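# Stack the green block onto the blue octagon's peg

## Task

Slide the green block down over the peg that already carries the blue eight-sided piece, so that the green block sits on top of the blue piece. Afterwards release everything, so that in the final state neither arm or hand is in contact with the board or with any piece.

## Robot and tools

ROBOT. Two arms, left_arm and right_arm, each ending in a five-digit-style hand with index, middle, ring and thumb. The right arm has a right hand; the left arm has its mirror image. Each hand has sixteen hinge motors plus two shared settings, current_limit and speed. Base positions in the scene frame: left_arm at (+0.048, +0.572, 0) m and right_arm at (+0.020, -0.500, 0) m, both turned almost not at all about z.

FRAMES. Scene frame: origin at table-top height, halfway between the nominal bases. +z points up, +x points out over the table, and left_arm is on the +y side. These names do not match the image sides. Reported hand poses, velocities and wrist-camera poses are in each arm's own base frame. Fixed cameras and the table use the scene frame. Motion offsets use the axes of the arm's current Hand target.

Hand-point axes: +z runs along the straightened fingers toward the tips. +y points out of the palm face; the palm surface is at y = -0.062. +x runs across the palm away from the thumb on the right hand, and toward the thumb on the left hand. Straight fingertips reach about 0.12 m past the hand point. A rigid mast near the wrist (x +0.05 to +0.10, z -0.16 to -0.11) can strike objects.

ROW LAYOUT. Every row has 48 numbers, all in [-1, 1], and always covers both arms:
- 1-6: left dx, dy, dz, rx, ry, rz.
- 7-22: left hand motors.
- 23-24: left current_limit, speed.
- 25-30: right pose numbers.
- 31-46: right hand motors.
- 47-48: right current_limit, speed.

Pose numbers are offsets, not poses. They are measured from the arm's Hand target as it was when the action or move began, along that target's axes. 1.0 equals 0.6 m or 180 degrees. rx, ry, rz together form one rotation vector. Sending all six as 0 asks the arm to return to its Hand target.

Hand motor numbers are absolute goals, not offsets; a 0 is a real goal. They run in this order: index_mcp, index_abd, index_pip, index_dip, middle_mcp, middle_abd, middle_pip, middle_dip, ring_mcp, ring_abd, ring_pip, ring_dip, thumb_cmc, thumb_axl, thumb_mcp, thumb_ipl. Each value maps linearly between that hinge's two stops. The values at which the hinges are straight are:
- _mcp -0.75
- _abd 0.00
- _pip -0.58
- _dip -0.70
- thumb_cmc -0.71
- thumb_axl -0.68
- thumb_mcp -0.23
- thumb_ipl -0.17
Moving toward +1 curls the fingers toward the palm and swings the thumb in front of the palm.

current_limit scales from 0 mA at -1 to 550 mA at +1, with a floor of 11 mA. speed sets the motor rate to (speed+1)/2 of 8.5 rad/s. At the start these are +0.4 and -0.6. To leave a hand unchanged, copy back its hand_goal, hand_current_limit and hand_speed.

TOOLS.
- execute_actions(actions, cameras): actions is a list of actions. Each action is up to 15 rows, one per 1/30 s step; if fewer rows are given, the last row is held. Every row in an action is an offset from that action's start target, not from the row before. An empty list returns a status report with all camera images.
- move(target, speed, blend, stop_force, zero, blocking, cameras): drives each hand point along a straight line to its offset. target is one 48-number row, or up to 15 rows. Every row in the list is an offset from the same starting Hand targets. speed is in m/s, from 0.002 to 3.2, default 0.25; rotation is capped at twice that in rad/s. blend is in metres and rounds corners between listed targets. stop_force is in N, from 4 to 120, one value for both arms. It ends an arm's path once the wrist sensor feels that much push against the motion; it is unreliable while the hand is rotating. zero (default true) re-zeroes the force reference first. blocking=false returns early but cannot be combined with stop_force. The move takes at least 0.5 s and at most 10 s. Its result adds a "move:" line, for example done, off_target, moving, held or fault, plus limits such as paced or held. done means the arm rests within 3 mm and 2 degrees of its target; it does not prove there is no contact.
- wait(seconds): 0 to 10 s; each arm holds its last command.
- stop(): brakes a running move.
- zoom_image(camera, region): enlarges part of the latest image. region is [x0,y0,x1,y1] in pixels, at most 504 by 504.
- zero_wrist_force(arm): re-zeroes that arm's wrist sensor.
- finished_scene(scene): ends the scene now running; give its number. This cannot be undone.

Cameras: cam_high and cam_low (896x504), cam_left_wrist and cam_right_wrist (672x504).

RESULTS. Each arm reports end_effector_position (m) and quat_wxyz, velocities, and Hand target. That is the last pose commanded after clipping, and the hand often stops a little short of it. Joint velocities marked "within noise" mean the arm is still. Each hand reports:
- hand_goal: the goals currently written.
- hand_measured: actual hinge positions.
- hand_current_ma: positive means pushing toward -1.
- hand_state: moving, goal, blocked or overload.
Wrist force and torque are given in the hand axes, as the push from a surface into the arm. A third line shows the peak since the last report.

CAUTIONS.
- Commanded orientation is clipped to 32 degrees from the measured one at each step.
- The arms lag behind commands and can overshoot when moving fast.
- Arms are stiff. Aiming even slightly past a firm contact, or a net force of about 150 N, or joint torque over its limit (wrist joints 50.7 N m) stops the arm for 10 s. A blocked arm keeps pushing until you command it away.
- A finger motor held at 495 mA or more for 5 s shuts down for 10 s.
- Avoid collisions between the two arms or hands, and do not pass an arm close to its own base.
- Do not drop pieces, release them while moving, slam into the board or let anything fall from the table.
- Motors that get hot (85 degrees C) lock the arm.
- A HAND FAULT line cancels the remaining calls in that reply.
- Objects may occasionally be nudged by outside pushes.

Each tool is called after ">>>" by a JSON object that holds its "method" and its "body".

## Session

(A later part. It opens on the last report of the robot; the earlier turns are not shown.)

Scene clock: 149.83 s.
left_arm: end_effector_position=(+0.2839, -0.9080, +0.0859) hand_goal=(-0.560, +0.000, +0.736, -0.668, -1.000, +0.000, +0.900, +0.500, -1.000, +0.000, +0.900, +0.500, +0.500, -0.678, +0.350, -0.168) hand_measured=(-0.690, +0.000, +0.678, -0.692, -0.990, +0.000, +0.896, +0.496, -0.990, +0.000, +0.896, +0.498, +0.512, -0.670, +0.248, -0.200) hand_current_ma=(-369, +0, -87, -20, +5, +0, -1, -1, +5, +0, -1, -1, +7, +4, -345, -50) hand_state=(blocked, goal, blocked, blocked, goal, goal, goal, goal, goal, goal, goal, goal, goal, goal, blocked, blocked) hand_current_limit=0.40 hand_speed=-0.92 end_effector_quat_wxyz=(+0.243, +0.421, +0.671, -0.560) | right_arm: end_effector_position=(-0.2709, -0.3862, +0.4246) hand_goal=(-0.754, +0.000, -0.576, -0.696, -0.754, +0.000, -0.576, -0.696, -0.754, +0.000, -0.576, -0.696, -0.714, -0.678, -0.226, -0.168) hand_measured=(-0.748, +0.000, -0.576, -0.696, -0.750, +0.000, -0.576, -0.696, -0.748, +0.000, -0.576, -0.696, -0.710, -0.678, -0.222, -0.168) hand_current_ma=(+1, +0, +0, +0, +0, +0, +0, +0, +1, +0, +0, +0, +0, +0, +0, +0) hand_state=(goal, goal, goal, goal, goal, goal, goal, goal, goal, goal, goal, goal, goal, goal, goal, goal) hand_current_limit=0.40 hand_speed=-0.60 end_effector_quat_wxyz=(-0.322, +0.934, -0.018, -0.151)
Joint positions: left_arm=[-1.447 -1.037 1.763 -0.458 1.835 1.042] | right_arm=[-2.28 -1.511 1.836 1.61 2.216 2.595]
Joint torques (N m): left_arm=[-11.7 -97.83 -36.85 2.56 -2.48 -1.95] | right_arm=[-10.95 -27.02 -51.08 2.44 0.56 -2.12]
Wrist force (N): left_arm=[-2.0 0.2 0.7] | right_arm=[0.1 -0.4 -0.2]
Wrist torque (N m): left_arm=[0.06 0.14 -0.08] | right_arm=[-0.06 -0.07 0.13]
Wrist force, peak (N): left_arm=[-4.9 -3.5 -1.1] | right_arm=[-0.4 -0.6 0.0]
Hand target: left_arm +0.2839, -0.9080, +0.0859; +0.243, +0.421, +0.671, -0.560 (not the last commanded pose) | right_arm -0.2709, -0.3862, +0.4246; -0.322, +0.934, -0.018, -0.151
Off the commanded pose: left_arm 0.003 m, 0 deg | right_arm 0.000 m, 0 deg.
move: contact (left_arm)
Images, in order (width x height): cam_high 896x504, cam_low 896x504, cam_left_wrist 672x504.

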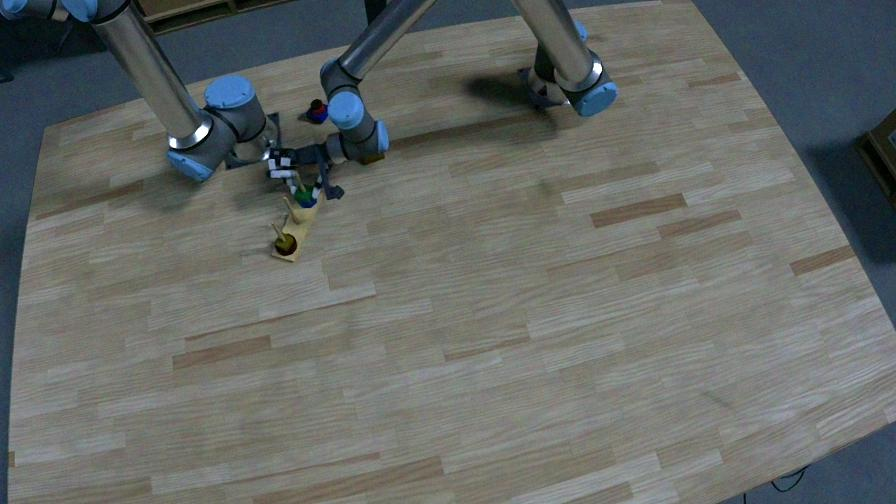

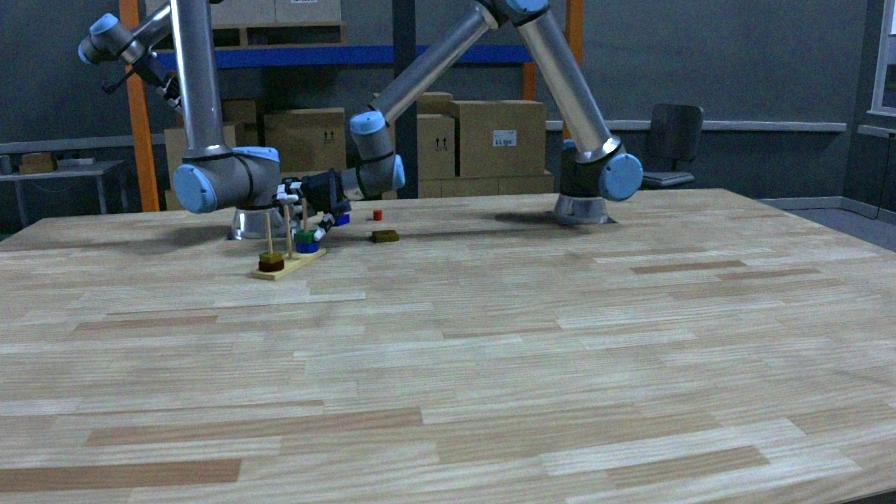

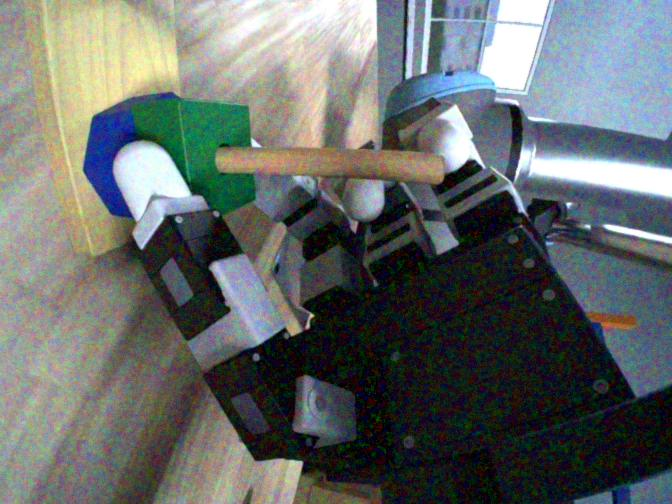

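>>> {"method": "move", "body": {"target": [0,0,0,0,0,0,-0.75,0,0.737,-0.667,-1,0,0.9,0.5,-1,0,0.9,0.5,0.5,-0.677,0.2,-0.168,0.4,-0.92,0,0,0,0,0,0,-0.754,0,-0.576,-0.696,-0.754,0,-0.576,-0.696,-0.754,0,-0.576,-0.696,-0.714,-0.678,-0.226,-0.168,0.4,-0.6], "speed": 0.02}}

>>> {"method": "move", "body": {"target": [0,0,0,0,0,0,-0.86,0,0.737,-0.667,-1,0,0.9,0.5,-1,0,0.9,0.5,0.5,-0.677,0.14,-0.168,0.4,-0.9,0,0,0,0,0,0,-0.754,0,-0.576,-0.696,-0.754,0,-0.576,-0.696,-0.754,0,-0.576,-0.696,-0.714,-0.678,-0.226,-0.168,0.4,-0.6], "speed": 0.02, "cameras": ["cam_high","cam_low","cam_left_wrist"]}}

>>> {"method": "zoom_image", "body": {"camera": "cam_high", "region": [278, 155, 328, 215]}}

>>> {"method": "zoom_image", "body": {"camera": "cam_low", "region": [280, 190, 340, 260]}}

Scene clock: 151.73 s.
left_arm: end_effector_position=(+0.2839, -0.9080, +0.0859) hand_goal=(-0.750, +0.000, +0.736, -0.668, -1.000, +0.000, +0.900, +0.500, -1.000, +0.000, +0.900, +0.500, +0.500, -0.678, +0.200, -0.168) hand_measured=(-0.738, +0.000, +0.732, -0.670, -0.990, +0.000, +0.896, +0.496, -0.990, +0.000, +0.896, +0.498, +0.496, -0.678, +0.202, -0.170) hand_current_ma=(+6, +0, -1, -1, +5, +0, -1, -1, +5, +0, -1, -1, -1, +0, +0, -1) hand_state=(goal, goal, goal, goal, goal, goal, goal, goal, goal, goal, goal, goal, goal, goal, goal, goal) hand_current_limit=0.40 hand_speed=-0.92 end_effector_quat_wxyz=(+0.243, +0.421, +0.671, -0.560) | right_arm: end_effector_position=(-0.2709, -0.3862, +0.4246) hand_goal=(-0.754, +0.000, -0.576, -0.696, -0.754, +0.000, -0.576, -0.696, -0.754, +0.000, -0.576, -0.696, -0.714, -0.678, -0.226, -0.168) hand_measured=(-0.748, +0.000, -0.576, -0.696, -0.750, +0.000, -0.576, -0.696, -0.748, +0.000, -0.576, -0.696, -0.710, -0.678, -0.222, -0.168) hand_current_ma=(+1, +0, +0, +0, +0, +0, +0, +0, +1, +0, +0, +0, +0, +0, +0, +0) hand_state=(goal, goal, goal, goal, goal, goal, goal, goal, goal, goal, goal, goal, goal, goal, goal, goal) hand_current_limit=0.40 hand_speed=-0.60 end_effector_quat_wxyz=(-0.322, +0.934, -0.018, -0.151)
Joint positions: left_arm=[-1.447 -1.037 1.763 -0.458 1.835 1.042] | right_arm=[-2.28 -1.511 1.836 1.61 2.216 2.595]
Joint torques (N m): left_arm=[-10.91 -99.76 -36.36 1.1 -2.5 -1.72] | right_arm=[-12.03 -25.72 -51.46 2.66 0.68 -2.29]
Wrist force (N): left_arm=[-1.6 0.1 0.7] | right_arm=[-0.1 -0.2 0.3]
Wrist torque (N m): left_arm=[0.03 0.14 -0.07] | right_arm=[-0.08 -0.05 0.11]
Wrist force, peak (N): left_arm=[-2.1 0.2 1.4] | right_arm=[0.1 -0.7 -0.3]
Hand target: left_arm +0.2839, -0.9080, +0.0859; +0.243, +0.421, +0.671, -0.560 | right_arm -0.2709, -0.3862, +0.4246; -0.322, +0.934, -0.018, -0.151
Off the commanded pose: left_arm 0.000 m, 0 deg | right_arm 0.000 m, 0 deg.
move: done

Scene clock: 152.30 s.
left_arm: end_effector_position=(+0.2839, -0.9080, +0.0859) hand_goal=(-0.860, +0.000, +0.736, -0.668, -1.000, +0.000, +0.900, +0.500, -1.000, +0.000, +0.900, +0.500, +0.500, -0.678, +0.140, -0.168) hand_measured=(-0.848, +0.000, +0.732, -0.670, -0.990, +0.000, +0.896, +0.496, -0.990, +0.000, +0.896, +0.498, +0.496, -0.678, +0.142, -0.170) hand_current_ma=(+7, +0, -1, -1, +5, +0, -1, -1, +5, +0, -1, -1, -1, +0, +0, -1) hand_state=(goal, goal, goal, goal, goal, goal, goal, goal, goal, goal, goal, goal, goal, goal, goal, goal) hand_current_limit=0.40 hand_speed=-0.90 end_effector_quat_wxyz=(+0.243, +0.421, +0.671, -0.560) | right_arm: end_effector_position=(-0.2709, -0.3862, +0.4246) hand_goal=(-0.754, +0.000, -0.576, -0.696, -0.754, +0.000, -0.576, -0.696, -0.754, +0.000, -0.576, -0.696, -0.714, -0.678, -0.226, -0.168) hand_measured=(-0.748, +0.000, -0.576, -0.696, -0.750, +0.000, -0.576, -0.696, -0.748, +0.000, -0.576, -0.696, -0.710, -0.678, -0.222, -0.168) hand_current_ma=(+1, +0, +0, +0, +0, +0, +0, +0, +1, +0, +0, +0, +0, +0, +0, +0) hand_state=(goal, goal, goal, goal, goal, goal, goal, goal, goal, goal, goal, goal, goal, goal, goal, goal) hand_current_limit=0.40 hand_speed=-0.60 end_effector_quat_wxyz=(-0.322, +0.934, -0.018, -0.151)
Joint positions: left_arm=[-1.447 -1.037 1.763 -0.458 1.835 1.042] | right_arm=[-2.28 -1.511 1.836 1.61 2.216 2.595]
Joint torques (N m): left_arm=[-10.47 -98.22 -36.03 0.83 -2.51 -1.7] | right_arm=[-12.42 -27.69 -52.43 2.48 0.57 -2.06]
Wrist force (N): left_arm=[-1.9 0.3 1.0] | right_arm=[-0.2 -0.2 -0.2]
Wrist torque (N m): left_arm=[0.03 0.19 -0.10] | right_arm=[-0.03 -0.03 0.10]
Wrist force, peak (N): left_arm=[-1.9 0.3 1.0] | right_arm=[-0.1 -0.5 -0.2]
Hand target: left_arm +0.2839, -0.9080, +0.0859; +0.243, +0.421, +0.671, -0.560 | right_arm -0.2709, -0.3862, +0.4246; -0.322, +0.934, -0.018, -0.151
Off the commanded pose: left_arm 0.000 m, 0 deg | right_arm 0.000 m, 0 deg.
move: done
Images, in order (width x height): cam_high 896x504, cam_low 896x504, cam_left_wrist 672x504.

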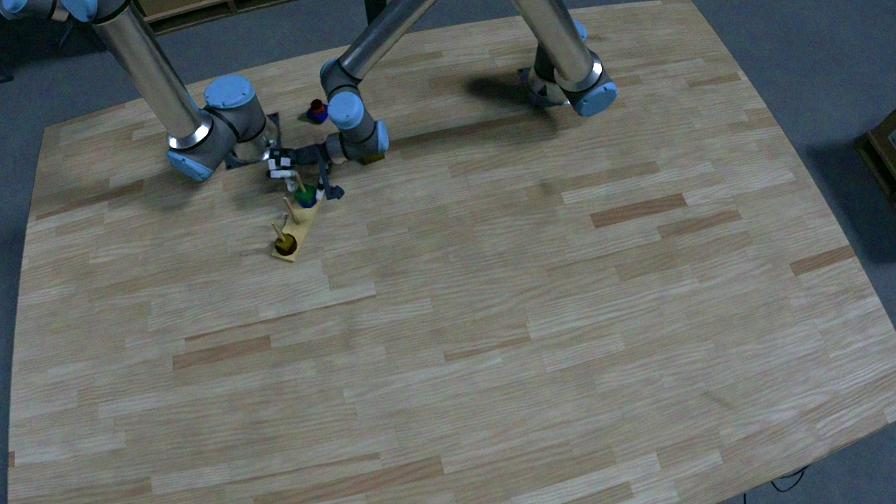

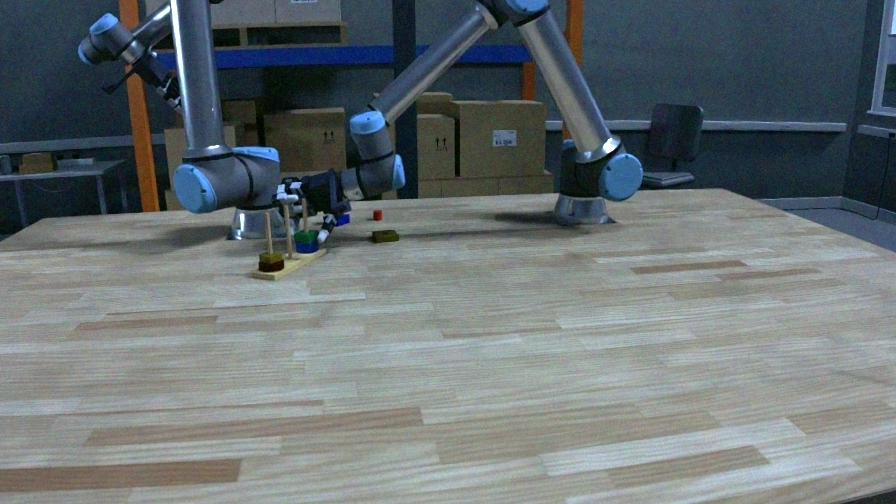

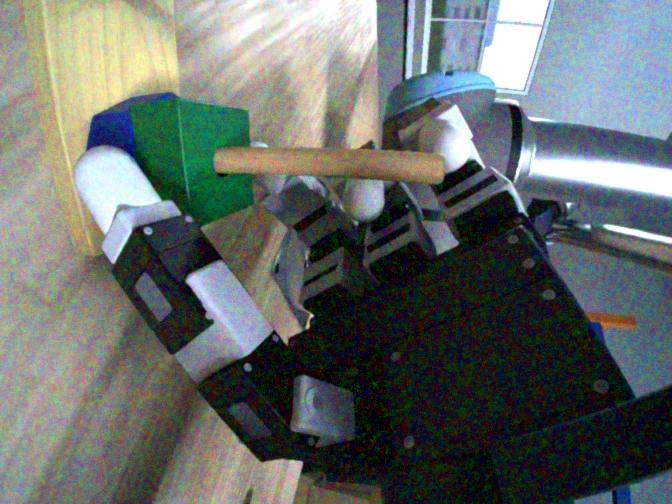

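Scaled by 8.400 from the camera's 896x504 image, which has a finer 1280x720 frame.

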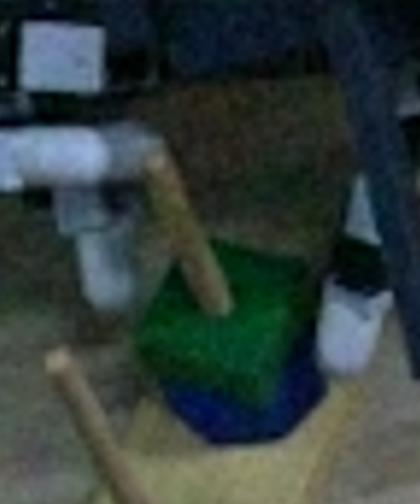

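Scaled by 7.200 from the camera's 896x504 image, which has a finer 1280x720 frame.

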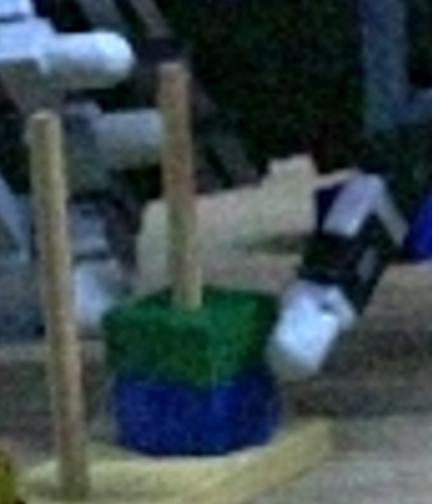

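>>> {"method": "move", "body": {"target": [-0.2662,-0.1820,-0.0849,0,0,0,-0.86,0,0.737,-0.667,-1,0,0.9,0.5,-1,0,0.9,0.5,0.5,-0.677,0.14,-0.168,0.4,-0.9,0,0,0,0,0,0,-0.754,0,-0.576,-0.696,-0.754,0,-0.576,-0.696,-0.754,0,-0.576,-0.696,-0.714,-0.678,-0.226,-0.168,0.4,-0.6], "speed": 0.12, "cameras": ["cam_high","cam_low","cam_left_wrist"]}}

>>> {"method": "zoom_image", "body": {"camera": "cam_high", "region": [250, 145, 340, 265]}}

>>> {"method": "zoom_image", "body": {"camera": "cam_low", "region": [250, 180, 350, 290]}}

Scene clock: 155.10 s.
left_arm: end_effector_position=(+0.2840, -0.9081, +0.2858) hand_goal=(-0.860, +0.000, +0.736, -0.668, -1.000, +0.000, +0.900, +0.500, -1.000, +0.000, +0.900, +0.500, +0.500, -0.678, +0.140, -0.168) hand_measured=(-0.848, +0.000, +0.732, -0.670, -0.990, +0.000, +0.896, +0.496, -0.990, +0.000, +0.896, +0.498, +0.496, -0.678, +0.142, -0.170) hand_current_ma=(+7, +0, -1, -1, +5, +0, -1, -1, +5, +0, -1, -1, -1, +0, +0, -1) hand_state=(goal, goal, goal, goal, goal, goal, goal, goal, goal, goal, goal, goal, goal, goal, goal, goal) hand_current_limit=0.40 hand_speed=-0.90 end_effector_quat_wxyz=(+0.243, +0.421, +0.671, -0.560) | right_arm: end_effector_position=(-0.2709, -0.3862, +0.4246) hand_goal=(-0.754, +0.000, -0.576, -0.696, -0.754, +0.000, -0.576, -0.696, -0.754, +0.000, -0.576, -0.696, -0.714, -0.678, -0.226, -0.168) hand_measured=(-0.748, +0.000, -0.576, -0.696, -0.750, +0.000, -0.576, -0.696, -0.748, +0.000, -0.576, -0.696, -0.710, -0.678, -0.222, -0.168) hand_current_ma=(+1, +0, +0, +0, +0, +0, +0, +0, +1, +0, +0, +0, +0, +0, +0, +0) hand_state=(goal, goal, goal, goal, goal, goal, goal, goal, goal, goal, goal, goal, goal, goal, goal, goal) hand_current_limit=0.40 hand_speed=-0.60 end_effector_quat_wxyz=(-0.322, +0.934, -0.018, -0.151)
Joint positions: left_arm=[-1.447 -1.214 1.62 -0.139 1.835 1.042] | right_arm=[-2.28 -1.511 1.836 1.61 2.216 2.595]
Joint torques (N m): left_arm=[12.12 -94.1 -44.03 2.98 2.15 1.48] | right_arm=[-11.5 -25.85 -51.84 2.6 0.73 -2.21]
Wrist force (N): left_arm=[-1.2 0.2 0.4] | right_arm=[-0.1 0.0 -0.2]
Wrist torque (N m): left_arm=[0.07 0.10 -0.05] | right_arm=[-0.01 -0.05 0.12]
Wrist force, peak (N): left_arm=[-2.0 -0.7 0.4] | right_arm=[0.1 -0.7 0.1]
Hand target: left_arm +0.2840, -0.9081, +0.2859; +0.243, +0.421, +0.671, -0.560 | right_arm -0.2709, -0.3862, +0.4246; -0.322, +0.934, -0.018, -0.151
Off the commanded pose: left_arm 0.000 m, 0 deg | right_arm 0.000 m, 0 deg.
move: done
Images, in order (width x height): cam_high 896x504, cam_low 896x504, cam_left_wrist 672x504.

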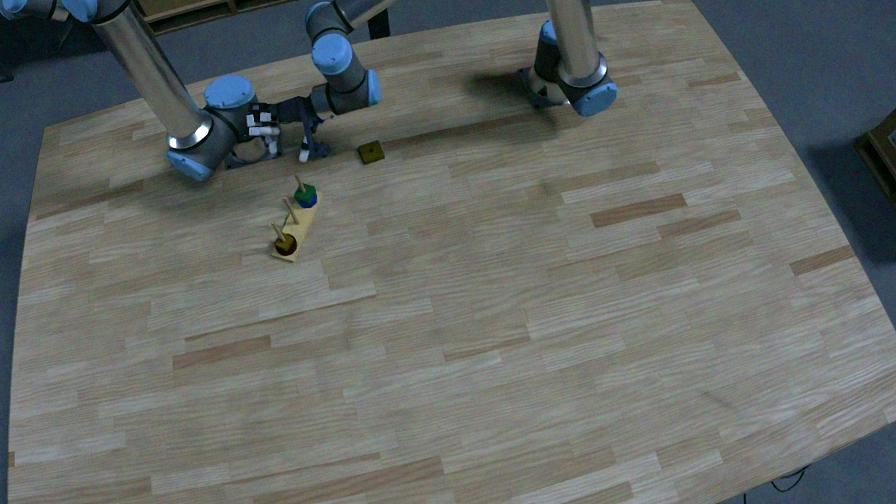

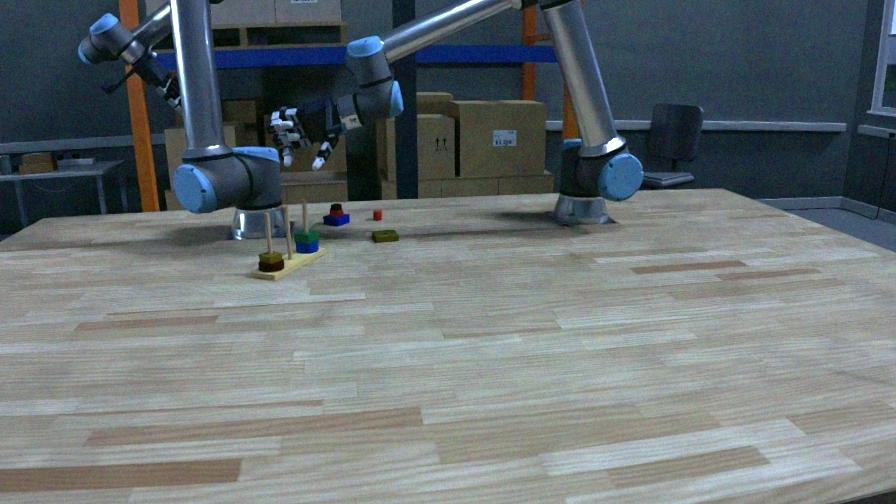

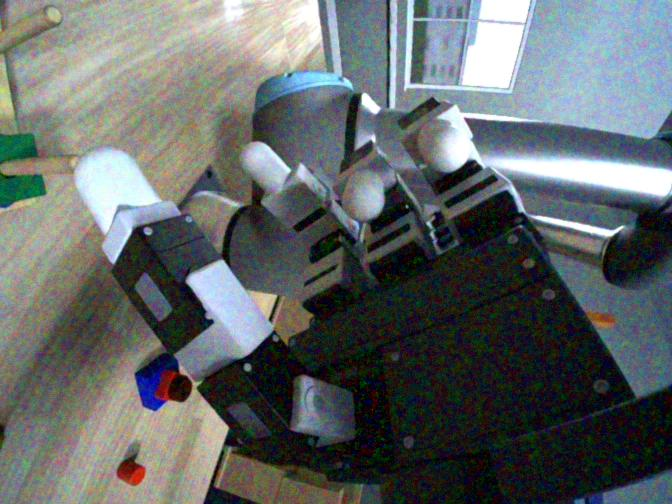

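Scaled by 4.200 from the camera's 896x504 image, which has a finer 1280x720 frame.

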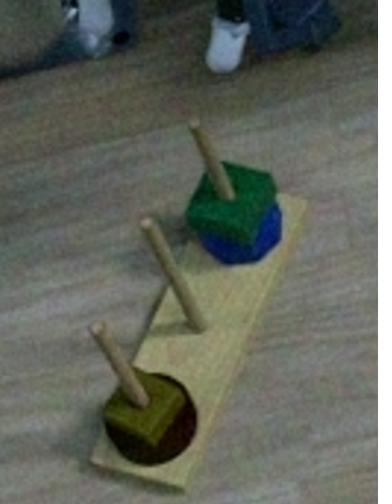

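Scaled by 4.582 from the camera's 896x504 image, which has a finer 1280x720 frame.

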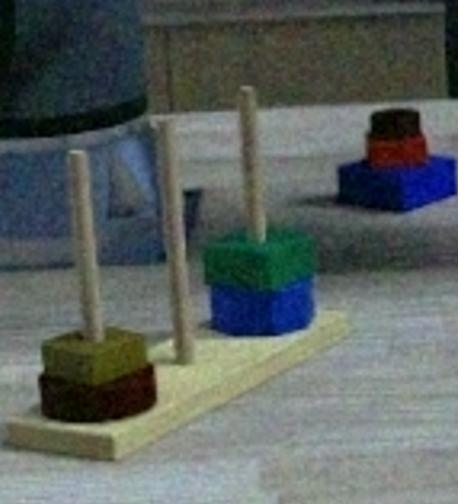

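The green block is on the peg, resting on the blue piece. The hand is clear of the board and every piece.

>>> {"method": "finished_scene", "body": {"scene": 2}}

The scene is finished: the task was done.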